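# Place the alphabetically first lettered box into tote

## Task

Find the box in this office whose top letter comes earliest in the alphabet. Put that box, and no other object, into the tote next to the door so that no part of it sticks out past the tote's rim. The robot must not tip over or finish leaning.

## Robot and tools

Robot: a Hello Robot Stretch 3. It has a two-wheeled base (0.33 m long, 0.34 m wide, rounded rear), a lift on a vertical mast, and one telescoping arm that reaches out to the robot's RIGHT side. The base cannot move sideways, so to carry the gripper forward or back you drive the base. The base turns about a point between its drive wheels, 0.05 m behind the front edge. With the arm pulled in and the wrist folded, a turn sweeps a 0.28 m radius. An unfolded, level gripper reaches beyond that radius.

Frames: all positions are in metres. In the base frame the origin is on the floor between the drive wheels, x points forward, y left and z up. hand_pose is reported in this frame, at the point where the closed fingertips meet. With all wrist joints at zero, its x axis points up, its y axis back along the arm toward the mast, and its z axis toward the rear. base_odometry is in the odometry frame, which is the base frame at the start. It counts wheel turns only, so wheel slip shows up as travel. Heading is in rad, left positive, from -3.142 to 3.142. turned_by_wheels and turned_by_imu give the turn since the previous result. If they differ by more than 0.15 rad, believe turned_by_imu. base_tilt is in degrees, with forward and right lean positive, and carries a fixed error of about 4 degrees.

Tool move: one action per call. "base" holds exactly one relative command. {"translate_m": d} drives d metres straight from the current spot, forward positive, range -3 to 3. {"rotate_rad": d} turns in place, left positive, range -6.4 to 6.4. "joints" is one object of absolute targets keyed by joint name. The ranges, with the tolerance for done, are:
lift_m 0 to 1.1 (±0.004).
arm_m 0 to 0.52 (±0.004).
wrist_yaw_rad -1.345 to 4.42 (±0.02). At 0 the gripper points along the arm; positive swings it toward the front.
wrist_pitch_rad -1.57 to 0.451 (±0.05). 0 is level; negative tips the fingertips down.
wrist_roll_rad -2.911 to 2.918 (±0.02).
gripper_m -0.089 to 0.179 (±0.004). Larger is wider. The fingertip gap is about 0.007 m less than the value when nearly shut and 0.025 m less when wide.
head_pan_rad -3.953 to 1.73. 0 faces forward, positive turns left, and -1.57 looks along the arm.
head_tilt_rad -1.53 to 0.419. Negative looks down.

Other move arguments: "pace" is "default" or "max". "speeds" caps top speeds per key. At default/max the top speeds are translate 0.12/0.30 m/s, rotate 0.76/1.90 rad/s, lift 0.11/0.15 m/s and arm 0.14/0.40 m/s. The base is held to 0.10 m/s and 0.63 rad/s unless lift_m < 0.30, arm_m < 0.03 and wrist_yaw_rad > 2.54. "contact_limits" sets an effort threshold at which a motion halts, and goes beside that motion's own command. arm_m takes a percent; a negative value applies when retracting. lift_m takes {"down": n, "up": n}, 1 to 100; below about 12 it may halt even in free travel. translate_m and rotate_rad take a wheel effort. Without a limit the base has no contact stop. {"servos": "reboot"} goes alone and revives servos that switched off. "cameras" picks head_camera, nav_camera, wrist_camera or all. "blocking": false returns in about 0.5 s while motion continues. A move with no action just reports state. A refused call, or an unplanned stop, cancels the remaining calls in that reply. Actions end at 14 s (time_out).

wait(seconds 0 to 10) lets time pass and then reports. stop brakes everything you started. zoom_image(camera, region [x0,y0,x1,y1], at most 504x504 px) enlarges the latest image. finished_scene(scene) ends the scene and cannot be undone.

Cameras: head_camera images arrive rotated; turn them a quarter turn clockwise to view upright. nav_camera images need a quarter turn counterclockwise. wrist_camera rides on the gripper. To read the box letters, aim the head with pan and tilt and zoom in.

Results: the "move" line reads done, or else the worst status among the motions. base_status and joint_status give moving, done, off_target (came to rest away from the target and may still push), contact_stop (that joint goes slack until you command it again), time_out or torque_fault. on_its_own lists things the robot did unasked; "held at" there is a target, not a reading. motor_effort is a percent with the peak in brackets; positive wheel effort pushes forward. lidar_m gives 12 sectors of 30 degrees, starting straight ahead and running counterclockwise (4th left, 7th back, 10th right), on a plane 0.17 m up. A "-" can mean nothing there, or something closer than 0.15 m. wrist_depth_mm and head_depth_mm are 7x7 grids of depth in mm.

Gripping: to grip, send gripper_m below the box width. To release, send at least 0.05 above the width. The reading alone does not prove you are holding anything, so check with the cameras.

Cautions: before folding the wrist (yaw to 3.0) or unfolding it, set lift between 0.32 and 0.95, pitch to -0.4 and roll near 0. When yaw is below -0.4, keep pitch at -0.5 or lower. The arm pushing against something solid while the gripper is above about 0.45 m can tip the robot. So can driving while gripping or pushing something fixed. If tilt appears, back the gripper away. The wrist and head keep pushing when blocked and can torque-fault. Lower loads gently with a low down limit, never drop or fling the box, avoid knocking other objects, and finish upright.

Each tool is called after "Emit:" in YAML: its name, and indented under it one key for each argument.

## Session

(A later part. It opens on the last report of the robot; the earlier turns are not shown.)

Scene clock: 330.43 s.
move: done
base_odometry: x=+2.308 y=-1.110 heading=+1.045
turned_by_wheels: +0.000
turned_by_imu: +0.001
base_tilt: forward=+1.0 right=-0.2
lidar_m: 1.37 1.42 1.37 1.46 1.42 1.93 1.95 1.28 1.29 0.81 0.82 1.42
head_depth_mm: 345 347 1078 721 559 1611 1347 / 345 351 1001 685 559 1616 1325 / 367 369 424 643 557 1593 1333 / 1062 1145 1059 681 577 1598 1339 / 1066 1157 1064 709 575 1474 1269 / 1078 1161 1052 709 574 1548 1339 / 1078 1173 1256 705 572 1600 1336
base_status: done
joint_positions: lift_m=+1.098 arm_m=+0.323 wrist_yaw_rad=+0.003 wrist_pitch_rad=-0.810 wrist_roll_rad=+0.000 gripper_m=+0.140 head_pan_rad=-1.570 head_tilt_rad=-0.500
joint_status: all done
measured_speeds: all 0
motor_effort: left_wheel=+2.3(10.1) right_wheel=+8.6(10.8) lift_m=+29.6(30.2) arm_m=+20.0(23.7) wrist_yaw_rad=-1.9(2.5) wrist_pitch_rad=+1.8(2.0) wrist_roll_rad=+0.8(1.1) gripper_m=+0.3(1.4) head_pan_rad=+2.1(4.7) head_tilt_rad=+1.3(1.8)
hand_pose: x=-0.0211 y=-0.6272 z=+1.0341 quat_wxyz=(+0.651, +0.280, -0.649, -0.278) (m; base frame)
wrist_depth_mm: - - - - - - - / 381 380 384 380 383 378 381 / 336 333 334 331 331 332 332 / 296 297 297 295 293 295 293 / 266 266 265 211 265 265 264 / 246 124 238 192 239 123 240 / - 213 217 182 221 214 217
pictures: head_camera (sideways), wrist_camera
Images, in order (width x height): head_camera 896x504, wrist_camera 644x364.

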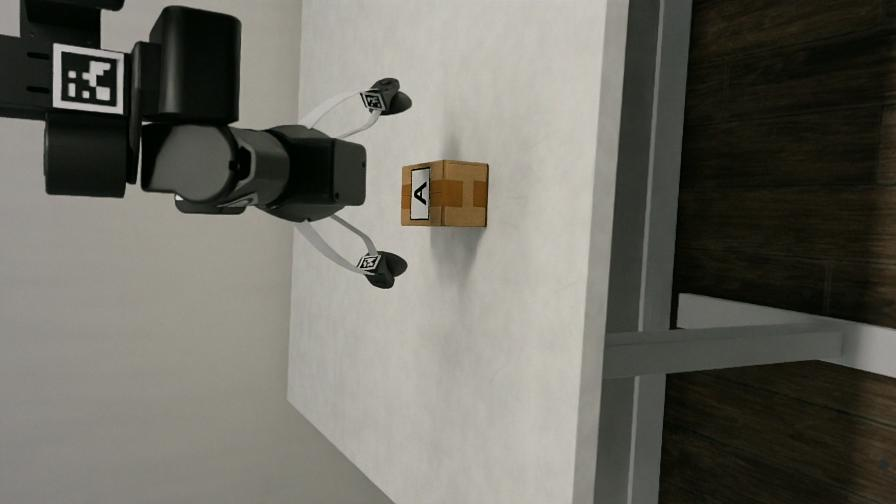

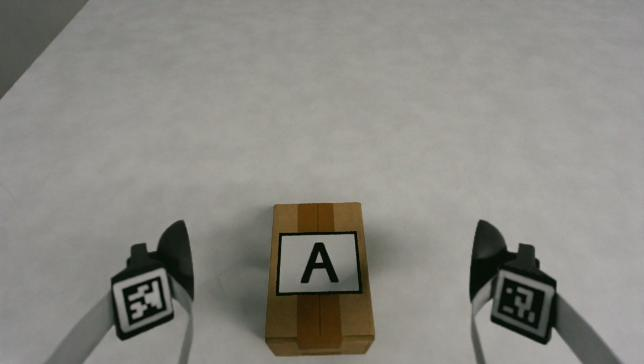

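Emit:
move:
  base: {"translate_m": 0.006}
  joints: {"arm_m": 0.34}
  cameras: []

Emit:
move:
  joints: {"lift_m": 1.033}
  contact_limits: {"lift_m": {"down": 14}}
  cameras: ["wrist_camera"]

Scene clock: 339.63 s.
move: done
base_odometry: x=+2.311 y=-1.105 heading=+1.045
turned_by_wheels: +0.000
turned_by_imu: +0.001
base_tilt: forward=+1.0 right=+0.0
lidar_m: 1.36 1.41 1.36 1.44 1.45 1.94 1.95 1.29 1.30 0.82 0.82 1.41
head_depth_mm: 363 366 1081 720 561 1606 1360 / 361 369 1001 717 559 1599 1337 / 382 384 450 643 558 1611 1334 / 1062 1151 996 713 577 1600 1331 / 1065 1162 1060 713 576 1434 1276 / 1071 1166 1055 707 574 1558 1334 / 1080 1172 1266 705 575 1589 1330
base_status: done
joint_positions: lift_m=+1.098 arm_m=+0.340 wrist_yaw_rad=+0.003 wrist_pitch_rad=-0.810 wrist_roll_rad=+0.000 gripper_m=+0.140 head_pan_rad=-1.570 head_tilt_rad=-0.500
joint_status: all done
measured_speeds: all 0
motor_effort: left_wheel=+3.8(8.3) right_wheel=+7.8(11.1) lift_m=+29.2(29.6) arm_m=+19.9(22.7) wrist_yaw_rad=-2.1(2.6) wrist_pitch_rad=+1.6(1.9) wrist_roll_rad=+0.9(1.1) gripper_m=-0.2(1.0) head_pan_rad=+1.7(3.9) head_tilt_rad=+1.1(2.1)
hand_pose: x=-0.0211 y=-0.6442 z=+1.0341 quat_wxyz=(+0.651, +0.280, -0.649, -0.278) (m; base frame)
wrist_depth_mm: - - - - - - - / 385 384 383 382 379 379 373 / 333 332 336 333 330 332 331 / 298 295 295 296 295 296 294 / 267 266 265 211 266 265 264 / 247 124 237 191 241 123 240 / - 213 222 175 221 213 216
pictures: none
No camera images: "cameras" was empty.

Scene clock: 341.07 s.
move: done
base_odometry: x=+2.311 y=-1.105 heading=+1.045
turned_by_wheels: +0.000
turned_by_imu: +0.000
base_tilt: forward=+0.8 right=-0.2
lidar_m: 1.36 1.42 1.37 1.44 1.44 1.93 1.95 1.28 1.29 0.82 0.83 1.41
head_depth_mm: 1035 409 889 720 559 1608 1346 / 1040 387 396 684 557 1605 1343 / 1047 411 416 626 560 1607 1337 / 1057 1137 1063 681 575 1599 1329 / 1064 1146 1060 713 575 1433 1261 / 1073 1162 1050 711 575 1554 1332 / 1077 1180 1267 707 575 1595 1335
base_status: not commanded
joint_positions: lift_m=+1.033 arm_m=+0.340 wrist_yaw_rad=+0.003 wrist_pitch_rad=-0.810 wrist_roll_rad=+0.000 gripper_m=+0.140 head_pan_rad=-1.570 head_tilt_rad=-0.500
joint_status: all done
measured_speeds: all 0
motor_effort: left_wheel=+4.1(4.2) right_wheel=+7.1(7.8) lift_m=+20.1(26.2) arm_m=+15.0(20.1) wrist_yaw_rad=-1.8(2.4) wrist_pitch_rad=+2.0(2.0) wrist_roll_rad=+0.8(1.2) gripper_m=+0.3(1.4) head_pan_rad=+1.4(3.8) head_tilt_rad=+2.3(2.5)
contact_limits: lift_m down 14 (down: maximum 72; up: maximum 65)
hand_pose: x=-0.0211 y=-0.6442 z=+0.9695 quat_wxyz=(+0.651, +0.280, -0.649, -0.278) (m; base frame)
wrist_depth_mm: 327 332 329 326 327 326 325 / 282 281 281 279 281 279 278 / 246 246 245 244 245 245 244 / 220 217 217 157 211 217 218 / 197 197 191 140 191 194 194 / 181 125 172 128 172 120 173 / - 126 121 117 157 157 159
pictures: wrist_camera
Images, in order (width x height): wrist_camera 644x364.

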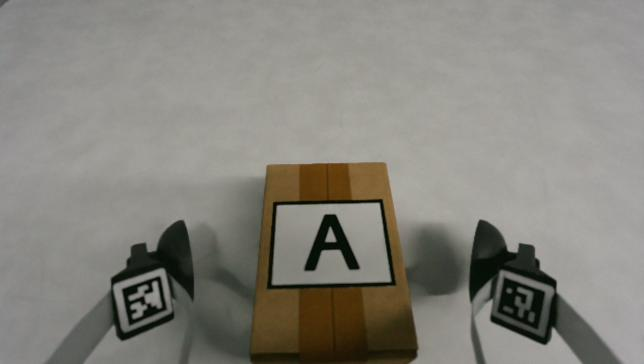

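Emit:
move:
  joints: {"gripper_m": 0.03}
  cameras: ["wrist_camera"]

Emit:
move:
  joints: {"lift_m": 1.09}
  cameras: ["wrist_camera"]

Scene clock: 348.27 s.
move: done
base_odometry: x=+2.311 y=-1.105 heading=+1.045
turned_by_wheels: +0.000
turned_by_imu: +0.001
base_tilt: forward=+0.9 right=-0.3
lidar_m: 1.36 1.41 1.37 1.44 1.44 1.94 1.95 1.28 1.29 0.82 0.82 1.41
head_depth_mm: 1034 409 890 722 561 1602 1340 / 1043 387 397 717 560 1599 1343 / 1052 411 417 627 558 1602 1348 / 1054 1149 1065 681 579 1589 1350 / 1062 1153 1056 714 576 1440 1270 / 1068 1167 1051 709 575 1555 1333 / 1076 1162 1259 708 574 1596 1321
base_status: not commanded
joint_positions: lift_m=+1.033 arm_m=+0.340 wrist_yaw_rad=+0.002 wrist_pitch_rad=-0.793 wrist_roll_rad=-0.002 gripper_m=+0.031 head_pan_rad=-1.570 head_tilt_rad=-0.500
joint_status: all done
measured_speeds: all 0
motor_effort: left_wheel=+3.9(4.1) right_wheel=+7.2(8.0) lift_m=+20.6(20.9) arm_m=-0.4(5.0) wrist_yaw_rad=-1.0(2.6) wrist_pitch_rad=-1.3(2.0) wrist_roll_rad=+1.3(1.7) gripper_m=-17.8(96.2) head_pan_rad=+3.2(3.7) head_tilt_rad=+1.8(3.4)
contact_limits: lift_m down 14 (down: maximum 72; up: maximum 65)
hand_pose: x=-0.0213 y=-0.6476 z=+0.9722 quat_wxyz=(+0.653, +0.274, -0.651, -0.273) (m; base frame)
wrist_depth_mm: 345 347 346 345 343 344 343 / 291 295 292 289 290 290 291 / 255 255 252 253 253 251 253 / 224 224 223 159 224 223 223 / 200 200 196 143 150 200 199 / 181 181 128 130 129 181 181 / 166 162 122 117 123 162 164
pictures: wrist_camera
Images, in order (width x height): wrist_camera 644x364.

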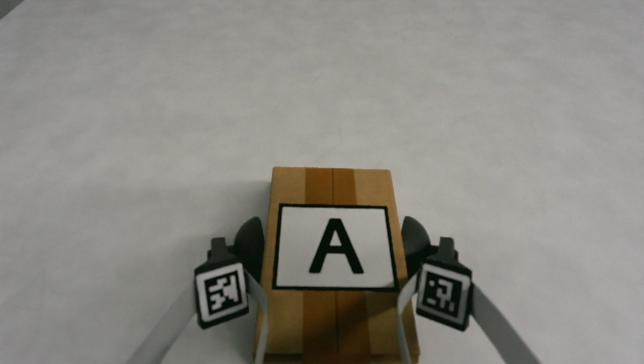

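Scene clock: 349.63 s.
move: done
base_odometry: x=+2.311 y=-1.105 heading=+1.045
turned_by_wheels: +0.000
turned_by_imu: +0.000
base_tilt: forward=+1.0 right=-0.2
lidar_m: 1.36 1.42 1.37 1.44 1.45 1.94 1.95 1.28 1.29 0.82 0.82 1.41
head_depth_mm: 383 366 1083 719 563 1606 1351 / 364 370 1003 717 558 1607 1344 / 1017 386 442 628 557 1602 1341 / 1058 1145 1063 683 578 1583 1331 / 1070 1156 1063 711 577 1435 1268 / 1069 1161 1052 712 573 1554 1343 / 1074 1176 1256 708 572 1589 1335
base_status: not commanded
joint_positions: lift_m=+1.090 arm_m=+0.340 wrist_yaw_rad=-0.001 wrist_pitch_rad=-0.816 wrist_roll_rad=-0.003 gripper_m=+0.031 head_pan_rad=-1.570 head_tilt_rad=-0.500
joint_status: all done
measured_speeds: all 0
motor_effort: left_wheel=+3.8(4.2) right_wheel=+7.5(7.8) lift_m=+30.8(32.5) arm_m=-5.0(5.2) wrist_yaw_rad=+1.3(1.5) wrist_pitch_rad=+2.5(3.1) wrist_roll_rad=+1.6(1.9) gripper_m=-15.8(18.8) head_pan_rad=+2.7(3.8) head_tilt_rad=+3.2(3.3)
hand_pose: x=-0.0217 y=-0.6430 z=+1.0256 quat_wxyz=(+0.650, +0.281, -0.648, -0.281) (m; base frame)
wrist_depth_mm: 414 411 407 412 410 405 411 / 368 364 364 368 367 361 363 / 321 320 319 320 321 317 319 / 286 284 285 161 282 284 284 / 257 256 255 145 153 256 254 / 232 232 131 131 129 235 231 / 215 106 208 119 125 212 213
pictures: wrist_camera
Images, in order (width x height): wrist_camera 644x364.

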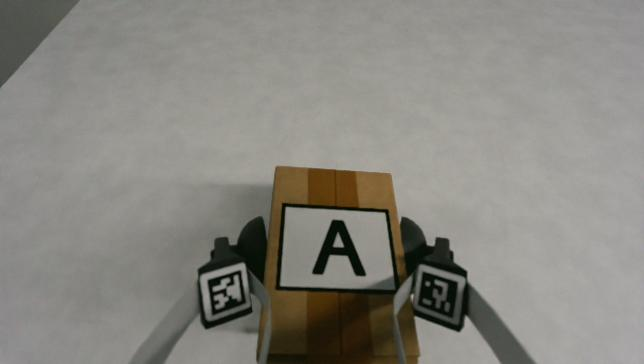

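Emit:
move:
  joints: {"arm_m": 0.0}
  cameras: []

Emit:
move:
  base: {"rotate_rad": 1.026}
  joints: {"lift_m": 0.29, "wrist_yaw_rad": 2.6, "wrist_pitch_rad": -0.4, "head_pan_rad": 0.0, "head_tilt_rad": -0.4}
  pace: "max"
  cameras: ["wrist_camera", "nav_camera"]

Scene clock: 377.67 s.
move: done
base_odometry: x=+2.311 y=-1.105 heading=+1.045
turned_by_wheels: +0.000
turned_by_imu: +0.001
base_tilt: forward=+1.0 right=-0.3
lidar_m: 1.36 1.41 1.37 1.44 1.45 1.94 1.96 1.28 1.29 0.81 0.82 1.41
head_depth_mm: 1011 - - - - - - / 1023 - - - - - - / 1041 - - - - - - / 1060 1140 1073 716 557 1496 1334 / 1065 1157 1059 712 577 1431 1265 / 1070 1160 1056 709 576 1555 1338 / 1082 1179 1263 709 574 1587 1335
base_status: not commanded
joint_positions: lift_m=+1.090 arm_m=+0.002 wrist_yaw_rad=-0.001 wrist_pitch_rad=-0.816 wrist_roll_rad=-0.003 gripper_m=+0.031 head_pan_rad=-1.570 head_tilt_rad=-0.500
joint_status: all done
joint sent to its limit — arm_m, lower limit.
measured_speeds: all 0
motor_effort: left_wheel=+3.7(4.1) right_wheel=+7.4(7.8) lift_m=+30.4(30.9) arm_m=-20.1(22.9) wrist_yaw_rad=+1.1(1.8) wrist_pitch_rad=+2.9(3.1) wrist_roll_rad=+1.6(1.9) gripper_m=-16.5(17.6) head_pan_rad=+2.9(3.9) head_tilt_rad=+2.1(4.1)
hand_pose: x=-0.0217 y=-0.3047 z=+1.0255 quat_wxyz=(+0.650, +0.281, -0.648, -0.281) (m; base frame)
wrist_depth_mm: - 413 412 419 415 411 412 / 370 369 371 365 370 365 367 / 329 326 322 321 322 320 321 / - - - 161 - - - / - - - 144 154 - - / - - 130 131 129 - - / - 107 121 119 124 - -
pictures: none
No camera images: "cameras" was empty.

Scene clock: 383.80 s.
move: done
base_odometry: x=+2.311 y=-1.105 heading=+2.070
turned_by_wheels: +1.025
turned_by_imu: +1.022
base_tilt: forward=+0.8 right=-0.1
lidar_m: 1.38 1.37 1.40 1.93 1.95 1.28 1.31 0.82 0.82 1.42 1.36 1.41
head_depth_mm: 1658 1723 1805 1891 1985 1785 1459 / 1878 1953 2049 2181 2189 1770 1446 / 2153 2246 2396 2544 2298 1766 1445 / 2463 2648 2832 2927 2257 1782 1446 / 3032 3281 3588 3214 2275 1743 1440 / 3086 3316 1440 1567 1628 1647 1438 / 1238 1501 1505 1758 1889 1638 1428
base_status: done
joint_positions: lift_m=+0.290 arm_m=+0.002 wrist_yaw_rad=+2.597 wrist_pitch_rad=-0.428 wrist_roll_rad=-0.003 gripper_m=+0.031 head_pan_rad=+0.000 head_tilt_rad=-0.399
joint_status: all done
measured_speeds: all 0
motor_effort: left_wheel=-10.9(14.2) right_wheel=+10.0(17.2) lift_m=+22.5(27.6) arm_m=-5.0(20.3) wrist_yaw_rad=+3.5(8.5) wrist_pitch_rad=+4.7(8.6) wrist_roll_rad=+1.7(1.9) gripper_m=-16.0(17.1) head_pan_rad=-3.6(5.0) head_tilt_rad=+1.1(5.2)
hand_pose: x=+0.0944 y=+0.0441 z=+0.3005 quat_wxyz=(+0.331, +0.705, -0.041, +0.626) (m; base frame)
wrist_depth_mm: - - - - - - - / - - - - - - - / - - - - - - - / 780 771 770 161 765 762 770 / 613 620 596 144 154 616 628 / 518 514 131 131 129 523 521 / 222 107 266 119 123 445 450
pictures: nav_camera (sideways), wrist_camera
Images, in order (width x height): nav_camera 672x504, wrist_camera 644x364.

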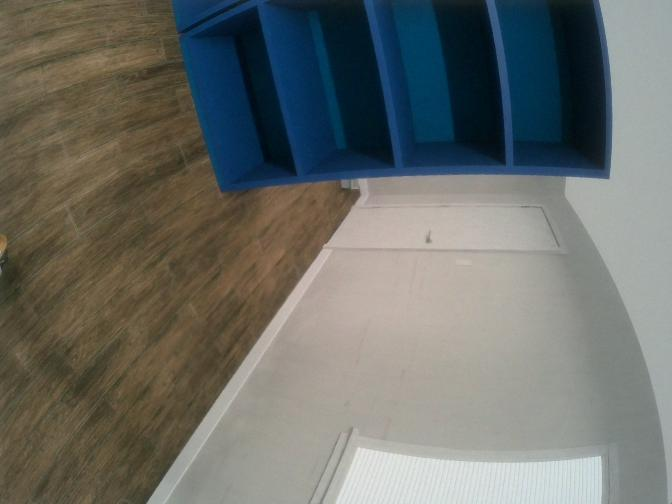

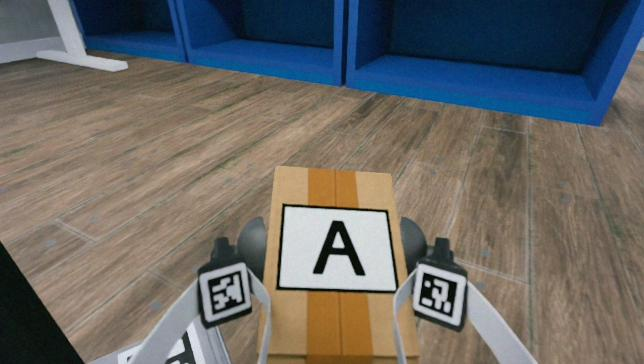

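Emit:
move:
  base: {"rotate_rad": -0.112}
  pace: "max"
  cameras: []

Emit:
move:
  base: {"translate_m": 1.64}
  pace: "max"
  cameras: []

Emit:
move:
  base: {"rotate_rad": 0.918}
  joints: {"head_pan_rad": -0.5, "head_tilt_rad": -0.4}
  pace: "max"
  cameras: ["head_camera", "nav_camera"]

Scene clock: 397.27 s.
move: done
base_odometry: x=+2.311 y=-1.105 heading=+1.959
turned_by_wheels: -0.112
turned_by_imu: -0.111
base_tilt: forward=+1.1 right=+0.0
lidar_m: 1.72 1.37 1.40 1.94 1.95 1.29 1.28 1.25 0.82 1.48 1.36 1.38
head_depth_mm: 1480 1555 1628 1685 1804 1782 1457 / 1640 1725 1831 1915 2042 1788 1437 / 1822 1955 2050 2197 2216 1784 1435 / 2080 2242 2349 2550 2277 1773 1430 / 2385 2545 2763 2955 2274 1752 1428 / 2810 3103 3370 3229 2267 1768 1434 / 3174 3256 3435 1541 1593 1637 1431
base_status: done
joint_positions: lift_m=+0.290 arm_m=+0.002 wrist_yaw_rad=+2.597 wrist_pitch_rad=-0.428 wrist_roll_rad=-0.003 gripper_m=+0.031 head_pan_rad=+0.000 head_tilt_rad=-0.399
joint_status: not commanded
measured_speeds: all 0
motor_effort: left_wheel=+10.0(13.0) right_wheel=-7.5(12.2) lift_m=+22.4(22.7) arm_m=+0.7(1.1) wrist_yaw_rad=+3.3(3.9) wrist_pitch_rad=+5.1(5.2) wrist_roll_rad=+1.7(1.8) gripper_m=-15.8(17.2) head_pan_rad=-3.8(3.8) head_tilt_rad=-1.0(1.5)
hand_pose: x=+0.0944 y=+0.0441 z=+0.3005 quat_wxyz=(+0.331, +0.705, -0.041, +0.626) (m; base frame)
wrist_depth_mm: - - - - - - - / - - - - - - - / - - - - - - - / 759 780 763 161 762 766 769 / 616 612 596 144 154 629 617 / 518 524 130 131 129 516 523 / 221 106 264 119 124 448 446
pictures: none
No camera images: "cameras" was empty.

Scene clock: 404.13 s.
move: done
base_odometry: x=+1.690 y=+0.413 heading=+1.959
turned_by_wheels: +0.000
turned_by_imu: -0.001
base_tilt: forward=+1.0 right=-0.1
lidar_m: 0.46 0.94 2.24 0.65 0.63 3.30 2.76 2.22 0.60 0.40 0.36 0.37
head_depth_mm: 365 381 399 418 441 466 493 / 404 423 445 470 496 530 566 / 451 475 506 537 576 615 666 / 512 542 584 625 674 737 804 / 591 634 687 748 826 915 1021 / 699 760 836 935 1055 1202 1325 / 835 904 1003 1144 1376 1602 1442
base_status: done
joint_positions: lift_m=+0.290 arm_m=+0.002 wrist_yaw_rad=+2.597 wrist_pitch_rad=-0.428 wrist_roll_rad=-0.003 gripper_m=+0.031 head_pan_rad=+0.000 head_tilt_rad=-0.400
joint_status: not commanded
measured_speeds: all 0
motor_effort: left_wheel=+10.3(18.3) right_wheel=-4.7(9.2) lift_m=+22.9(23.2) arm_m=+10.3(10.3) wrist_yaw_rad=+2.9(3.6) wrist_pitch_rad=+4.8(5.3) wrist_roll_rad=+1.7(1.9) gripper_m=-16.6(17.4) head_pan_rad=-1.7(4.4) head_tilt_rad=-0.7(3.4)
hand_pose: x=+0.0943 y=+0.0441 z=+0.3005 quat_wxyz=(+0.331, +0.705, -0.040, +0.626) (m; base frame)
wrist_depth_mm: - - - - - - 751 / - - - - - - - / - - - - - - - / - 759 760 162 778 775 - / 582 613 591 145 154 612 588 / 518 512 130 132 129 521 494 / 228 107 264 119 124 446 431
pictures: none
No camera images: "cameras" was empty.

Scene clock: 405.80 s.
move: done
base_odometry: x=+1.690 y=+0.413 heading=+2.877
turned_by_wheels: +0.918
turned_by_imu: +0.916
base_tilt: forward=+0.9 right=+0.1
lidar_m: 2.22 0.70 0.60 2.95 2.96 2.22 0.75 0.42 0.36 0.36 0.42 0.72
head_depth_mm: 666 675 693 708 722 740 761 / 821 835 866 886 917 947 982 / 1018 1058 1067 1103 1187 1264 1344 / 1475 1562 1641 1749 1858 1702 1452 / 1907 2044 2180 2399 2304 1743 1436 / 1889 2011 2159 2355 2182 1760 1436 / 1836 1951 2105 2257 2258 1759 1428
base_status: done
joint_positions: lift_m=+0.290 arm_m=+0.002 wrist_yaw_rad=+2.597 wrist_pitch_rad=-0.428 wrist_roll_rad=-0.003 gripper_m=+0.031 head_pan_rad=-0.513 head_tilt_rad=-0.400
joint_status: all done
measured_speeds: all 0
motor_effort: left_wheel=-8.6(16.2) right_wheel=+9.4(17.0) lift_m=+23.0(23.3) arm_m=+6.2(11.0) wrist_yaw_rad=+2.8(3.6) wrist_pitch_rad=+4.6(5.3) wrist_roll_rad=+1.4(1.9) gripper_m=-17.2(17.2) head_pan_rad=+2.9(4.4) head_tilt_rad=-1.5(4.6)
hand_pose: x=+0.0943 y=+0.0441 z=+0.3005 quat_wxyz=(+0.331, +0.705, -0.040, +0.626) (m; base frame)
wrist_depth_mm: - - - - - - - / - - - - - - - / - - 963 - 969 - - / 750 761 774 159 780 785 786 / 609 623 598 145 155 627 626 / 520 522 130 131 129 520 525 / 227 107 265 119 124 446 447
pictures: head_camera (sideways), nav_camera (sideways)
Images, in order (width x height): head_camera 896x504, nav_camera 672x504.

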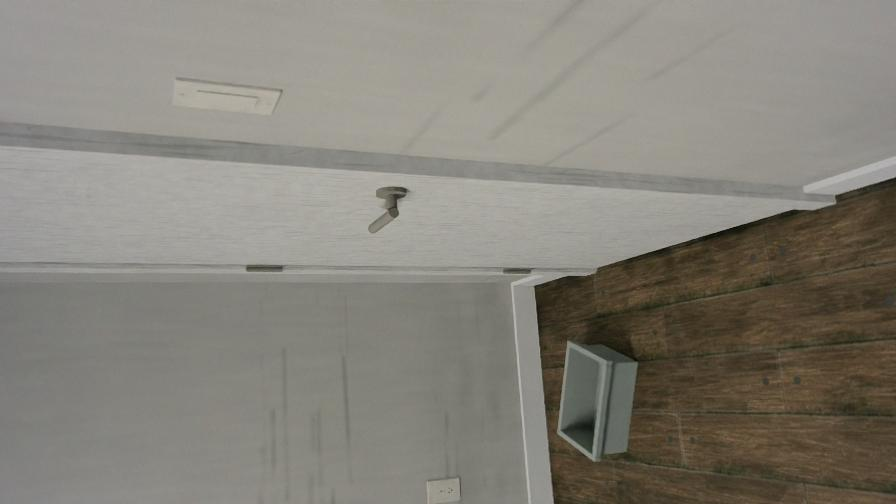

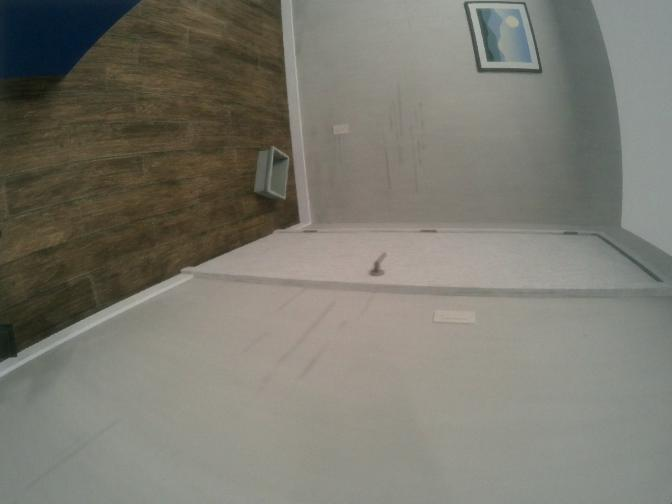

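Emit:
move:
  base: {"translate_m": 1.62}
  joints: {"head_pan_rad": -1.57, "head_tilt_rad": -0.9}
  pace: "max"
  cameras: ["head_camera", "nav_camera"]

Scene clock: 419.13 s.
move: done
base_odometry: x=+0.126 y=+0.837 heading=+2.877
turned_by_wheels: +0.000
turned_by_imu: -0.001
base_tilt: forward=+0.8 right=-0.1
lidar_m: 0.66 0.76 1.30 2.21 1.25 1.09 1.57 0.86 0.73 0.74 0.78 0.66
head_depth_mm: 638 730 855 1031 1284 1256 1128 / 656 751 886 1074 1351 1251 1139 / 678 781 923 1142 1375 1259 688 / 699 809 966 1192 1388 1236 747 / 722 851 1025 1288 1425 1233 1117 / 767 903 1083 1379 1417 1214 1112 / 793 942 1133 1316 1371 1261 1137
base_status: done
joint_positions: lift_m=+0.290 arm_m=+0.002 wrist_yaw_rad=+2.597 wrist_pitch_rad=-0.428 wrist_roll_rad=-0.003 gripper_m=+0.031 head_pan_rad=-1.570 head_tilt_rad=-0.900
joint_status: all done
measured_speeds: all 0
motor_effort: left_wheel=+2.0(15.3) right_wheel=+5.7(15.2) lift_m=+23.9(23.9) arm_m=-19.5(20.7) wrist_yaw_rad=+3.4(3.5) wrist_pitch_rad=+5.0(5.5) wrist_roll_rad=+1.7(2.0) gripper_m=-15.9(17.5) head_pan_rad=+2.4(4.7) head_tilt_rad=+0.0(5.7)
hand_pose: x=+0.0943 y=+0.0441 z=+0.3005 quat_wxyz=(+0.331, +0.705, -0.040, +0.626) (m; base frame)
wrist_depth_mm: - - - - - - - / - - - - - - - / - - - - - - - / 759 755 763 162 769 732 - / 613 616 595 145 155 610 599 / 515 520 131 131 129 519 526 / 227 107 267 119 124 443 446
pictures: head_camera (sideways), nav_camera (sideways)
Images, in order (width x height): head_camera 896x504, nav_camera 672x504.

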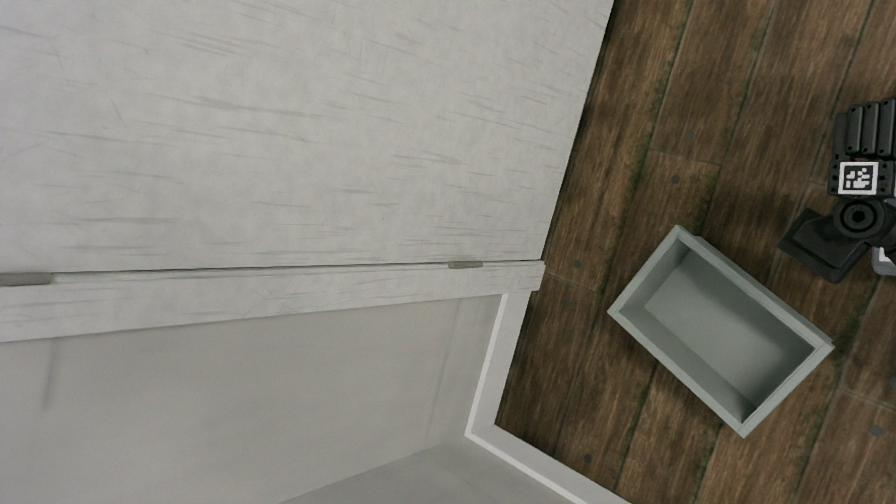

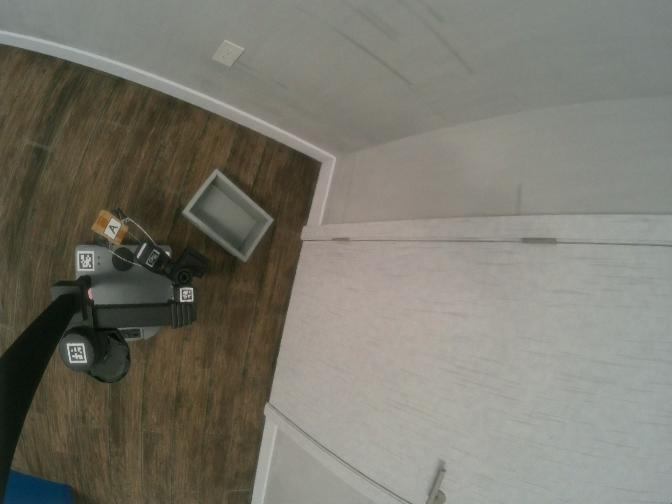

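Emit:
move:
  base: {"translate_m": 0.174}
  joints: {"lift_m": 0.36}
  cameras: []

Emit:
move:
  joints: {"wrist_yaw_rad": 0.0, "wrist_pitch_rad": -1.0, "arm_m": 0.149}
  cameras: ["head_camera", "wrist_camera"]

Scene clock: 443.03 s.
move: done
base_odometry: x=-0.041 y=+0.883 heading=+2.877
turned_by_wheels: +0.000
turned_by_imu: +0.000
base_tilt: forward=+1.0 right=-0.2
lidar_m: 0.50 0.57 0.97 2.41 1.45 1.25 1.65 0.91 0.78 0.77 0.58 0.50
head_depth_mm: 675 773 896 1092 1338 1259 1132 / 691 795 939 1141 1375 1258 1121 / 723 830 979 1188 1394 1231 640 / 759 882 1045 1293 1432 1235 685 / 786 918 1099 1383 1428 1256 1135 / 814 945 1080 1236 1360 1257 1129 / 779 839 911 986 1089 1190 1145
base_status: done
joint_positions: lift_m=+0.360 arm_m=+0.002 wrist_yaw_rad=+2.597 wrist_pitch_rad=-0.428 wrist_roll_rad=-0.003 gripper_m=+0.031 head_pan_rad=-1.570 head_tilt_rad=-0.900
joint_status: all done
measured_speeds: all 0
motor_effort: left_wheel=+8.9(12.4) right_wheel=+3.2(10.4) lift_m=+30.6(33.1) arm_m=-18.6(19.5) wrist_yaw_rad=+3.1(3.6) wrist_pitch_rad=+4.5(5.2) wrist_roll_rad=+1.6(1.9) gripper_m=-15.6(17.1) head_pan_rad=+2.5(4.0) head_tilt_rad=-0.2(1.5)
hand_pose: x=+0.0943 y=+0.0441 z=+0.3705 quat_wxyz=(+0.331, +0.705, -0.040, +0.626) (m; base frame)
wrist_depth_mm: - - - - - - 377 / - - - - - - 379 / - - - - - - 384 / 889 890 951 162 783 - - / 717 711 685 144 152 595 - / 600 616 131 131 130 569 467 / 227 487 122 119 124 506 -
pictures: none
No camera images: "cameras" was empty.

Scene clock: 445.37 s.
move: done
base_odometry: x=-0.041 y=+0.883 heading=+2.877
turned_by_wheels: +0.000
turned_by_imu: +0.000
base_tilt: forward=+0.9 right=-0.3
lidar_m: 0.50 0.57 0.97 2.41 1.45 1.24 1.65 0.91 0.78 0.77 0.58 0.50
head_depth_mm: 674 771 899 1084 1340 1259 1132 / 689 798 941 1143 1358 1221 637 / 722 834 984 1197 1399 725 1117 / 758 880 1048 1307 1419 1206 1116 / 783 916 1105 1366 1419 1258 1129 / 810 945 1077 1237 1350 1253 1138 / 784 843 908 984 1093 1187 1136
base_status: not commanded
joint_positions: lift_m=+0.360 arm_m=+0.149 wrist_yaw_rad=+0.003 wrist_pitch_rad=-1.010 wrist_roll_rad=-0.003 gripper_m=+0.031 head_pan_rad=-1.570 head_tilt_rad=-0.900
joint_status: all done
measured_speeds: all 0
motor_effort: left_wheel=+8.9(9.1) right_wheel=+3.0(3.5) lift_m=+29.5(30.7) arm_m=+21.1(23.9) wrist_yaw_rad=-2.5(5.7) wrist_pitch_rad=+1.7(5.2) wrist_roll_rad=+1.6(1.9) gripper_m=-16.3(17.3) head_pan_rad=+2.6(3.9) head_tilt_rad=+0.5(1.4)
hand_pose: x=-0.0212 y=-0.4099 z=+0.2689 quat_wxyz=(+0.620, +0.344, -0.617, -0.341) (m; base frame)
wrist_depth_mm: 394 559 569 489 470 - - / 433 548 547 543 528 491 472 / - 510 505 509 508 504 498 / 472 474 475 161 473 476 465 / 442 438 439 145 150 440 438 / 417 417 131 132 129 410 414 / 383 107 292 119 125 390 387
pictures: head_camera (sideways), wrist_camera
Images, in order (width x height): head_camera 896x504, wrist_camera 644x364.

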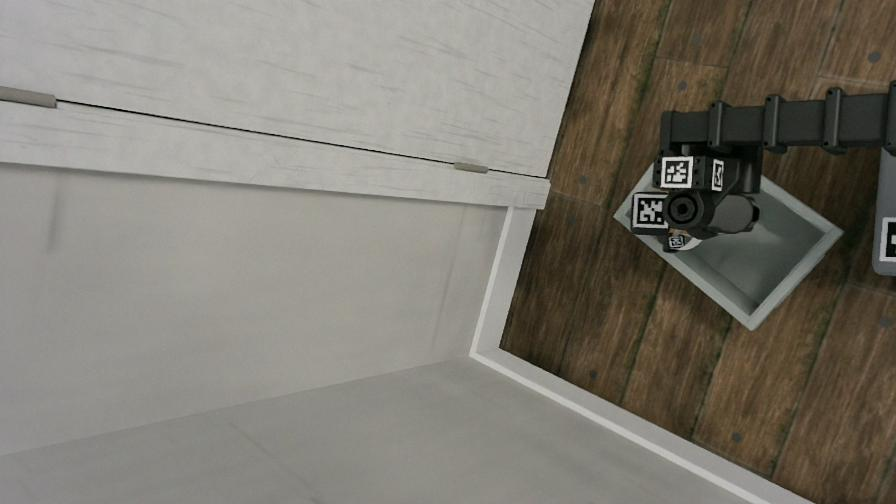

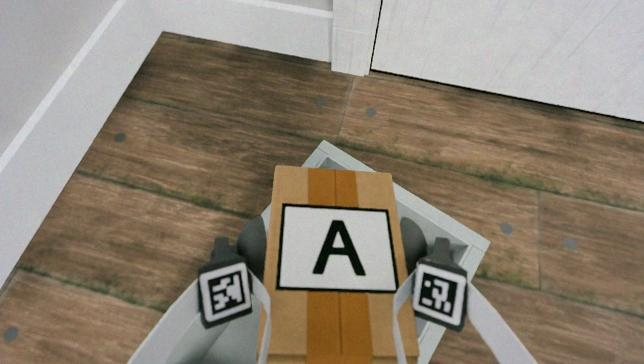

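Emit:
move:
  joints: {"lift_m": 0.125}
  contact_limits: {"lift_m": {"down": 14}}
  cameras: ["wrist_camera"]

Scene clock: 454.63 s.
move: done
base_odometry: x=-0.041 y=+0.883 heading=+2.877
turned_by_wheels: +0.000
turned_by_imu: +0.001
base_tilt: forward=+1.0 right=-0.2
lidar_m: 0.50 0.57 0.97 2.41 1.44 1.24 1.66 0.91 0.78 0.78 0.58 0.50
head_depth_mm: 676 771 900 1088 1338 1255 1133 / 687 791 940 1141 1363 1257 1119 / 723 833 985 1196 1388 1206 911 / 760 879 1050 1303 1415 1224 1101 / 783 912 1093 1368 1426 1253 1132 / 812 944 1080 1244 1344 1261 1131 / 780 844 904 985 1090 1197 1136
base_status: not commanded
joint_positions: lift_m=+0.125 arm_m=+0.149 wrist_yaw_rad=+0.003 wrist_pitch_rad=-1.011 wrist_roll_rad=-0.003 gripper_m=+0.031 head_pan_rad=-1.570 head_tilt_rad=-0.900
joint_status: all done
measured_speeds: all 0
motor_effort: left_wheel=+9.0(9.0) right_wheel=+3.2(3.5) lift_m=+20.4(24.1) arm_m=+15.3(18.0) wrist_yaw_rad=-2.3(2.9) wrist_pitch_rad=+1.8(2.1) wrist_roll_rad=+1.6(1.8) gripper_m=-16.1(17.3) head_pan_rad=+2.1(3.8) head_tilt_rad=+0.9(1.3)
contact_limits: lift_m down 14 (down: maximum 72; up: maximum 65)
hand_pose: x=-0.0212 y=-0.4096 z=+0.0338 quat_wxyz=(+0.620, +0.344, -0.617, -0.341) (m; base frame)
wrist_depth_mm: 282 116 143 190 - - - / 104 112 154 220 - - - / 104 128 178 - - - - / - 145 194 155 - - 158 / 127 160 156 143 149 192 141 / 142 179 130 131 129 169 121 / 157 107 177 120 126 140 98
pictures: wrist_camera
Images, in order (width x height): wrist_camera 644x364.

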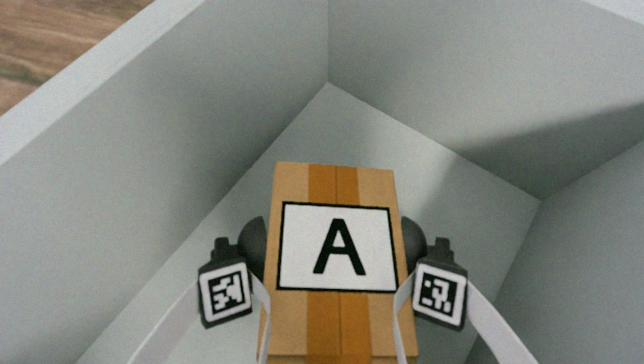

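Emit:
move:
  joints: {"lift_m": 0.105}
  contact_limits: {"lift_m": {"down": 14}}
  cameras: ["wrist_camera"]

Scene clock: 456.93 s.
move: contact_stop
base_odometry: x=-0.041 y=+0.883 heading=+2.877
turned_by_wheels: +0.000
turned_by_imu: +0.000
base_tilt: forward=+1.2 right=-0.1
lidar_m: 0.50 0.57 0.97 2.41 1.45 1.25 1.66 0.91 0.78 0.78 0.58 0.50
head_depth_mm: 673 771 899 1095 1338 1252 1138 / 689 796 938 1141 1356 1256 1127 / 724 834 981 1187 1404 1210 922 / 760 878 1045 1306 1416 1213 1098 / 786 921 1102 1379 1413 1259 1133 / 812 943 1085 1248 1352 1264 1135 / 782 841 905 990 1091 1190 1128
base_status: not commanded
joint_positions: lift_m=+0.108 arm_m=+0.149 wrist_yaw_rad=+0.003 wrist_pitch_rad=-0.965 wrist_roll_rad=-0.008 gripper_m=+0.031 head_pan_rad=-1.570 head_tilt_rad=-0.900
joint_status: lift_m contact_stop (moved -0.017 of -0.020)
measured_speeds: translate_m=+0.000 rotate_rad=+0.000 lift_m=+0.001 arm_m=+0.000 wrist_yaw_rad=+0.000 wrist_pitch_rad=+0.000 wrist_roll_rad=+0.000 head_pan_rad=+0.000 head_tilt_rad=+0.000
on_its_own: lift_m is slack since a contact_stop
motor_effort: left_wheel=+8.0(8.9) right_wheel=+1.7(3.4) lift_m=+23.9(23.9) arm_m=+12.8(13.6) wrist_yaw_rad=-1.5(2.7) wrist_pitch_rad=-6.5(8.2) wrist_roll_rad=+3.5(3.8) gripper_m=-16.1(17.2) head_pan_rad=+1.8(3.8) head_tilt_rad=-0.5(1.8)
contact_limits: lift_m down 14 (down: maximum 72; up: maximum 65)
hand_pose: x=-0.0212 y=-0.4201 z=+0.0228 quat_wxyz=(+0.630, +0.330, -0.623, -0.326) (m; base frame)
wrist_depth_mm: 285 106 136 176 - - - / - 111 146 206 - - - / - 125 167 222 - - - / - 134 183 150 152 - - / 123 151 178 139 146 192 149 / 134 164 128 129 128 178 123 / 151 108 122 120 126 138 114
pictures: wrist_camera
Images, in order (width x height): wrist_camera 644x364.

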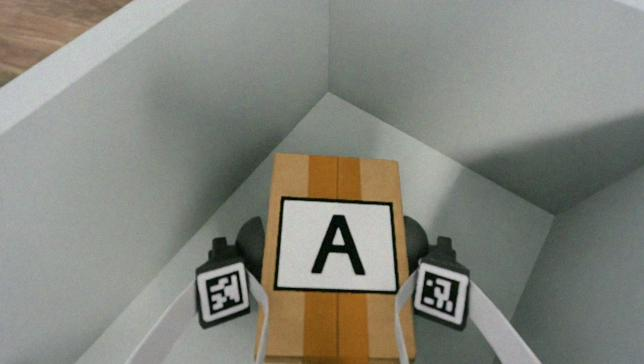

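Emit:
move:
  joints: {"lift_m": 0.11, "gripper_m": 0.12}
  cameras: ["wrist_camera"]

Emit:
move:
  joints: {"lift_m": 0.36}
  cameras: ["wrist_camera", "head_camera"]

Scene clock: 462.33 s.
move: done
base_odometry: x=-0.041 y=+0.883 heading=+2.877
turned_by_wheels: +0.000
turned_by_imu: +0.001
base_tilt: forward=+0.9 right=-0.1
lidar_m: 0.50 0.57 0.97 2.41 1.44 1.25 1.66 0.91 0.78 0.78 0.58 0.50
head_depth_mm: 674 772 902 1085 1346 1263 1129 / 689 795 934 1135 1361 1262 1136 / 727 830 983 1189 1385 1210 919 / 760 875 1050 1297 1417 1211 1109 / 784 916 1102 1375 1421 1265 1131 / 811 944 1086 1236 1345 1262 1131 / 780 837 911 988 1088 1190 1137
base_status: not commanded
joint_positions: lift_m=+0.110 arm_m=+0.149 wrist_yaw_rad=+0.003 wrist_pitch_rad=-1.005 wrist_roll_rad=-0.005 gripper_m=+0.120 head_pan_rad=-1.570 head_tilt_rad=-0.900
joint_status: all done
measured_speeds: all 0
motor_effort: left_wheel=+7.9(8.2) right_wheel=+1.6(2.1) lift_m=+23.9(28.4) arm_m=+8.0(9.7) wrist_yaw_rad=-1.6(2.3) wrist_pitch_rad=+0.9(6.6) wrist_roll_rad=+2.3(3.5) gripper_m=+0.3(86.8) head_pan_rad=+2.9(4.2) head_tilt_rad=-1.3(1.9)
hand_pose: x=-0.0213 y=-0.4109 z=+0.0194 quat_wxyz=(+0.622, +0.342, -0.617, -0.339) (m; base frame)
wrist_depth_mm: - 107 141 188 - - - / - 114 153 212 - - - / 104 128 171 154 - - - / - 143 183 147 195 196 154 / 126 152 186 137 182 185 143 / 141 125 173 129 131 125 122 / - 125 162 122 124 125 96
pictures: wrist_camera
Images, in order (width x height): wrist_camera 644x364.

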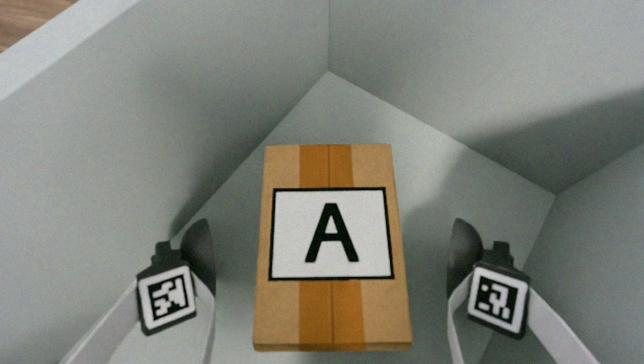

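Scene clock: 465.43 s.
move: done
base_odometry: x=-0.041 y=+0.883 heading=+2.877
turned_by_wheels: +0.000
turned_by_imu: +0.000
base_tilt: forward=+0.9 right=-0.1
lidar_m: 0.50 0.57 0.97 2.41 1.45 1.25 1.65 0.91 0.78 0.77 0.58 0.50
head_depth_mm: 674 774 907 1086 1345 1248 1137 / 690 797 938 1141 1368 1220 637 / 725 832 976 1188 1397 724 1121 / 760 882 1045 1297 1414 1198 1118 / 784 912 1089 1372 1418 1265 1136 / 808 942 1080 1235 1344 1266 1134 / 778 840 907 988 1088 1196 1138
base_status: not commanded
joint_positions: lift_m=+0.360 arm_m=+0.149 wrist_yaw_rad=+0.003 wrist_pitch_rad=-1.006 wrist_roll_rad=-0.005 gripper_m=+0.120 head_pan_rad=-1.570 head_tilt_rad=-0.900
joint_status: all done
measured_speeds: all 0
motor_effort: left_wheel=+8.1(8.2) right_wheel=+1.5(2.0) lift_m=+30.2(32.7) arm_m=+5.0(8.2) wrist_yaw_rad=-2.1(2.4) wrist_pitch_rad=+1.3(1.3) wrist_roll_rad=+2.3(2.6) gripper_m=+0.1(1.9) head_pan_rad=+2.2(3.9) head_tilt_rad=-0.9(1.8)
hand_pose: x=-0.0213 y=-0.4106 z=+0.2693 quat_wxyz=(+0.622, +0.343, -0.617, -0.340) (m; base frame)
wrist_depth_mm: 389 561 517 488 470 - - / 436 547 549 539 532 486 464 / - 511 510 505 510 510 497 / 468 475 474 369 472 475 471 / 443 448 435 383 - 440 440 / 418 124 316 363 - 125 411 / 397 126 340 347 301 129 388
pictures: head_camera (sideways), wrist_camera
Images, in order (width x height): head_camera 896x504, wrist_camera 644x364.

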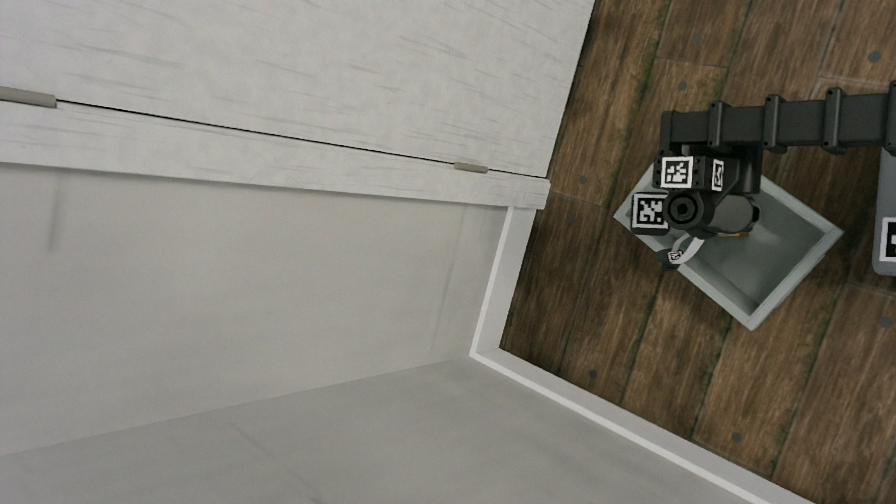

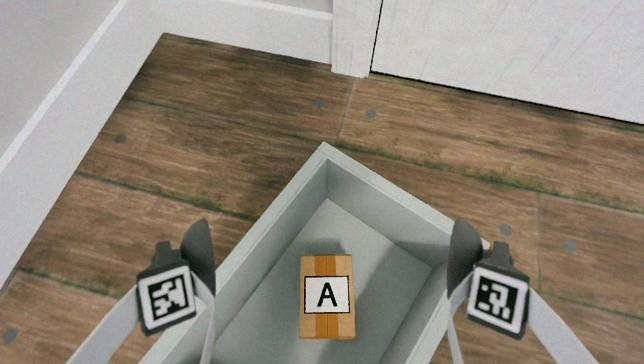

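Emit:
move:
  joints: {"arm_m": 0.0, "wrist_pitch_rad": -0.4, "gripper_m": 0.05}
  cameras: []

Emit:
move:
  base: {"translate_m": -0.35}
  joints: {"wrist_yaw_rad": 2.6, "head_pan_rad": 0.0, "head_tilt_rad": -0.25}
  cameras: []

Emit:
move:
  base: {"rotate_rad": 1.5}
  joints: {"lift_m": 0.28}
  pace: "max"
  cameras: ["head_camera", "nav_camera"]

Scene clock: 499.27 s.
move: done
base_odometry: x=-0.041 y=+0.883 heading=+2.877
turned_by_wheels: +0.000
turned_by_imu: +0.001
base_tilt: forward=+0.9 right=+0.0
lidar_m: 0.50 0.57 0.97 2.41 1.45 1.24 1.65 0.91 0.78 0.77 0.58 0.50
head_depth_mm: 677 770 900 1087 1345 1249 1137 / 687 796 935 1137 1368 1266 1118 / 723 834 980 1192 1386 1209 638 / 761 879 1046 1301 1427 1214 1064 / 784 909 1100 1371 1424 1257 1137 / 809 944 1081 1242 1349 1258 1135 / 782 839 909 991 1089 1192 1136
base_status: not commanded
joint_positions: lift_m=+0.360 arm_m=+0.002 wrist_yaw_rad=+0.003 wrist_pitch_rad=-0.420 wrist_roll_rad=-0.005 gripper_m=+0.050 head_pan_rad=-1.570 head_tilt_rad=-0.900
joint_status: all done
joint sent to its limit — arm_m, lower limit.
measured_speeds: all 0
motor_effort: left_wheel=+8.0(8.2) right_wheel=+1.9(2.2) lift_m=+29.9(30.4) arm_m=-20.3(22.5) wrist_yaw_rad=-2.0(2.7) wrist_pitch_rad=+3.8(5.5) wrist_roll_rad=+2.3(2.6) gripper_m=+0.3(85.6) head_pan_rad=+2.5(3.8) head_tilt_rad=-0.5(2.4)
hand_pose: x=-0.0209 y=-0.3708 z=+0.3721 quat_wxyz=(+0.694, +0.149, -0.689, -0.147) (m; base frame)
wrist_depth_mm: - - - 469 472 - - / - - - 514 - - - / - - - 554 - - - / - - - 599 - - - / - 627 715 679 150 - - / 481 607 130 610 128 597 590 / 455 532 507 477 497 522 535
pictures: none
No camera images: "cameras" was empty.

Scene clock: 503.90 s.
move: done
base_odometry: x=+0.296 y=+0.791 heading=+2.877
turned_by_wheels: +0.000
turned_by_imu: +0.001
base_tilt: forward=+0.9 right=-0.2
lidar_m: 0.83 0.96 1.63 1.87 1.05 0.93 1.48 0.83 0.69 0.69 0.79 0.83
head_depth_mm: 679 708 737 766 804 839 886 / 698 727 761 796 829 871 918 / 720 751 783 817 862 907 950 / 739 775 811 845 886 935 988 / 745 791 834 881 920 975 1030 / 763 822 866 912 958 1012 1071 / 792 846 896 944 998 1057 1122
base_status: done
joint_positions: lift_m=+0.360 arm_m=+0.002 wrist_yaw_rad=+2.597 wrist_pitch_rad=-0.420 wrist_roll_rad=-0.005 gripper_m=+0.050 head_pan_rad=+0.002 head_tilt_rad=-0.249
joint_status: all done
measured_speeds: all 0
motor_effort: left_wheel=-6.6(16.4) right_wheel=-1.9(10.4) lift_m=+29.4(30.2) arm_m=-18.5(20.4) wrist_yaw_rad=+3.2(7.0) wrist_pitch_rad=+3.7(3.9) wrist_roll_rad=+2.2(2.6) gripper_m=-1.1(2.0) head_pan_rad=-2.1(4.7) head_tilt_rad=-1.0(5.2)
hand_pose: x=+0.0949 y=+0.0449 z=+0.3722 quat_wxyz=(+0.329, +0.704, -0.043, +0.628) (m; base frame)
wrist_depth_mm: - - - - - - - / - - - - - - - / - - - - - - - / 916 899 904 901 913 881 731 / 723 729 726 720 722 740 715 / 602 613 130 605 128 614 614 / 496 534 507 526 510 516 522
pictures: none
No camera images: "cameras" was empty.

Scene clock: 506.23 s.
move: done
base_odometry: x=+0.296 y=+0.791 heading=-1.907
turned_by_wheels: +1.500
turned_by_imu: +1.495
base_tilt: forward=+1.0 right=-0.1
lidar_m: 2.20 1.11 0.93 1.76 0.88 0.70 0.69 0.76 0.84 0.84 0.92 1.43
head_depth_mm: 2636 2750 2837 3017 3007 2154 1663 / 2631 2769 2865 2999 3006 2148 1663 / 2732 2796 2972 3117 2857 2154 1644 / 2768 2916 3009 3146 2825 2116 1647 / 2827 2682 2691 2862 2823 2117 1650 / 2082 2029 2099 2201 2254 2100 1650 / 1631 1651 1705 1745 1803 1868 1641
base_status: done
joint_positions: lift_m=+0.280 arm_m=+0.002 wrist_yaw_rad=+2.597 wrist_pitch_rad=-0.419 wrist_roll_rad=-0.005 gripper_m=+0.050 head_pan_rad=+0.000 head_tilt_rad=-0.250
joint_status: all done
measured_speeds: all 0
motor_effort: left_wheel=-7.5(16.4) right_wheel=+7.6(17.2) lift_m=+25.2(25.2) arm_m=-20.0(20.9) wrist_yaw_rad=+3.3(4.0) wrist_pitch_rad=+3.1(3.8) wrist_roll_rad=+2.4(2.6) gripper_m=-0.8(1.8) head_pan_rad=-3.6(4.4) head_tilt_rad=-1.1(2.3)
hand_pose: x=+0.0950 y=+0.0451 z=+0.2925 quat_wxyz=(+0.328, +0.704, -0.043, +0.628) (m; base frame)
wrist_depth_mm: - - - - - - - / - - - - - - - / - - - - - - - / 746 762 779 775 772 767 762 / 611 615 610 608 611 626 617 / 507 512 130 516 128 523 514 / 424 - 416 447 428 439 442
pictures: head_camera (sideways), nav_camera (sideways)
Images, in order (width x height): head_camera 896x504, nav_camera 672x504.

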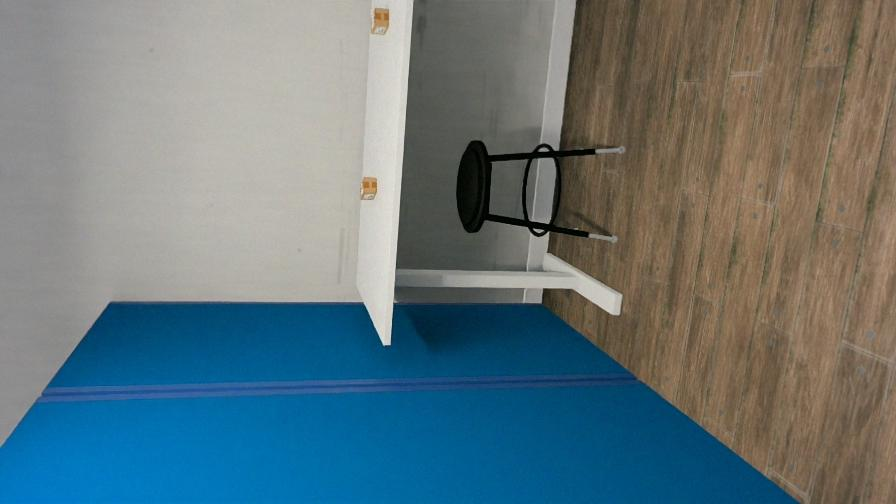

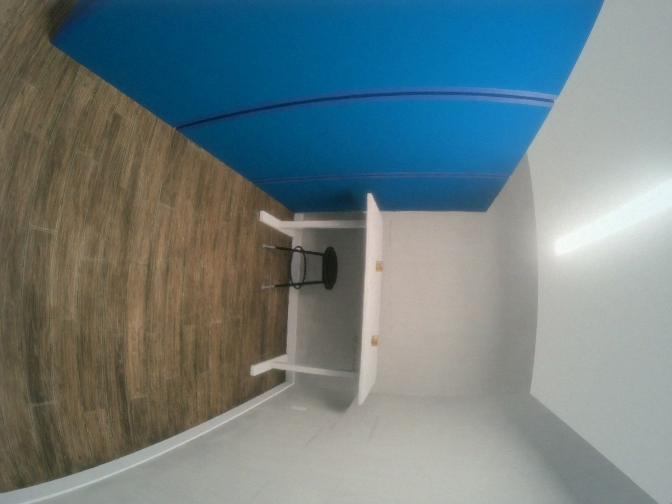

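Emit:
move:
  base: {"translate_m": 0.6}
  joints: {"head_pan_rad": -0.15, "head_tilt_rad": -0.25}
  pace: "max"
  cameras: ["head_camera"]

Emit:
zoom_image:
  camera: "head_camera"
  region: [350, 40, 410, 100]

Emit:
zoom_image:
  camera: "head_camera"
  region: [330, 40, 430, 290]

Scene clock: 512.40 s.
move: done
base_odometry: x=+0.098 y=+0.225 heading=-1.907
turned_by_wheels: +0.000
turned_by_imu: +0.000
base_tilt: forward=+1.1 right=-0.1
lidar_m: 1.98 1.00 0.81 0.80 1.61 1.29 1.28 1.15 0.93 0.93 1.02 1.59
head_depth_mm: 2135 2230 2348 2337 2531 2148 1679 / 2163 2262 2324 2285 2569 2158 1673 / 2150 2253 2372 2271 2598 2173 1660 / 2196 2284 2381 2499 2599 2120 1644 / 2191 2290 2425 2507 2640 2107 1654 / 2215 2308 2428 2124 2579 2112 1654 / 2173 2106 2156 2084 2264 2050 1630
base_status: done
joint_positions: lift_m=+0.280 arm_m=+0.002 wrist_yaw_rad=+2.597 wrist_pitch_rad=-0.419 wrist_roll_rad=-0.005 gripper_m=+0.050 head_pan_rad=-0.154 head_tilt_rad=-0.250
joint_status: all done
measured_speeds: all 0
motor_effort: left_wheel=-1.9(15.4) right_wheel=+7.1(14.7) lift_m=+21.7(30.8) arm_m=-16.3(18.6) wrist_yaw_rad=+3.0(3.6) wrist_pitch_rad=+3.2(3.5) wrist_roll_rad=+2.3(2.5) gripper_m=-0.3(1.6) head_pan_rad=+1.5(4.5) head_tilt_rad=-0.6(3.1)
hand_pose: x=+0.0949 y=+0.0451 z=+0.2925 quat_wxyz=(+0.328, +0.704, -0.043, +0.628) (m; base frame)
wrist_depth_mm: - - - - 868 - - / - - - - - - - / 686 - - 964 - - - / 727 758 762 775 778 772 767 / 602 605 620 614 612 621 615 / 508 513 131 509 128 514 511 / 428 - 417 440 428 436 442
pictures: head_camera (sideways)
Images, in order (width x height): head_camera 896x504.

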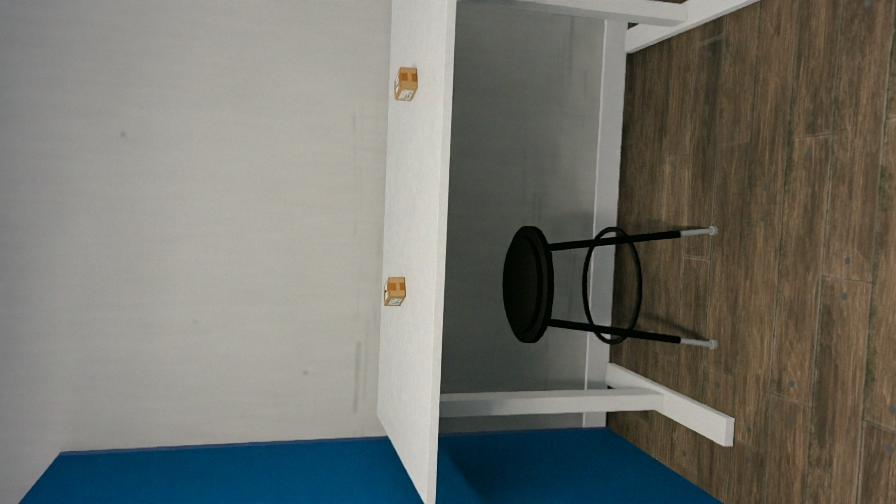

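Scaled by 8.400 from the camera's 896x504 image, which has a finer 1280x720 frame.

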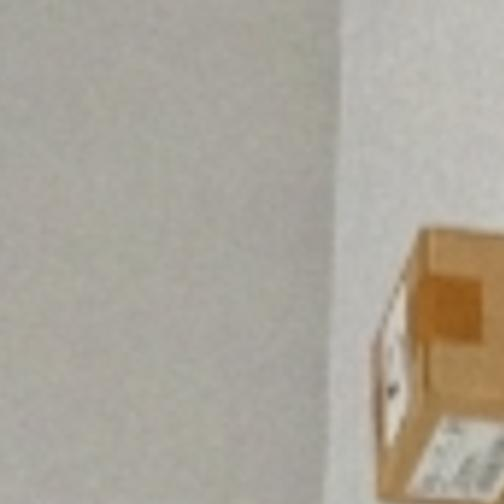

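Scaled by 2.016 from the camera's 896x504 image, which has a finer 1280x720 frame.

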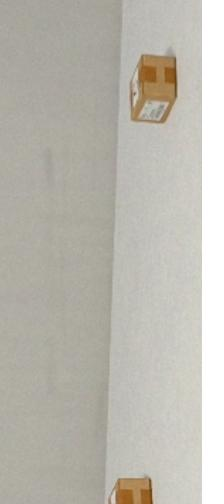

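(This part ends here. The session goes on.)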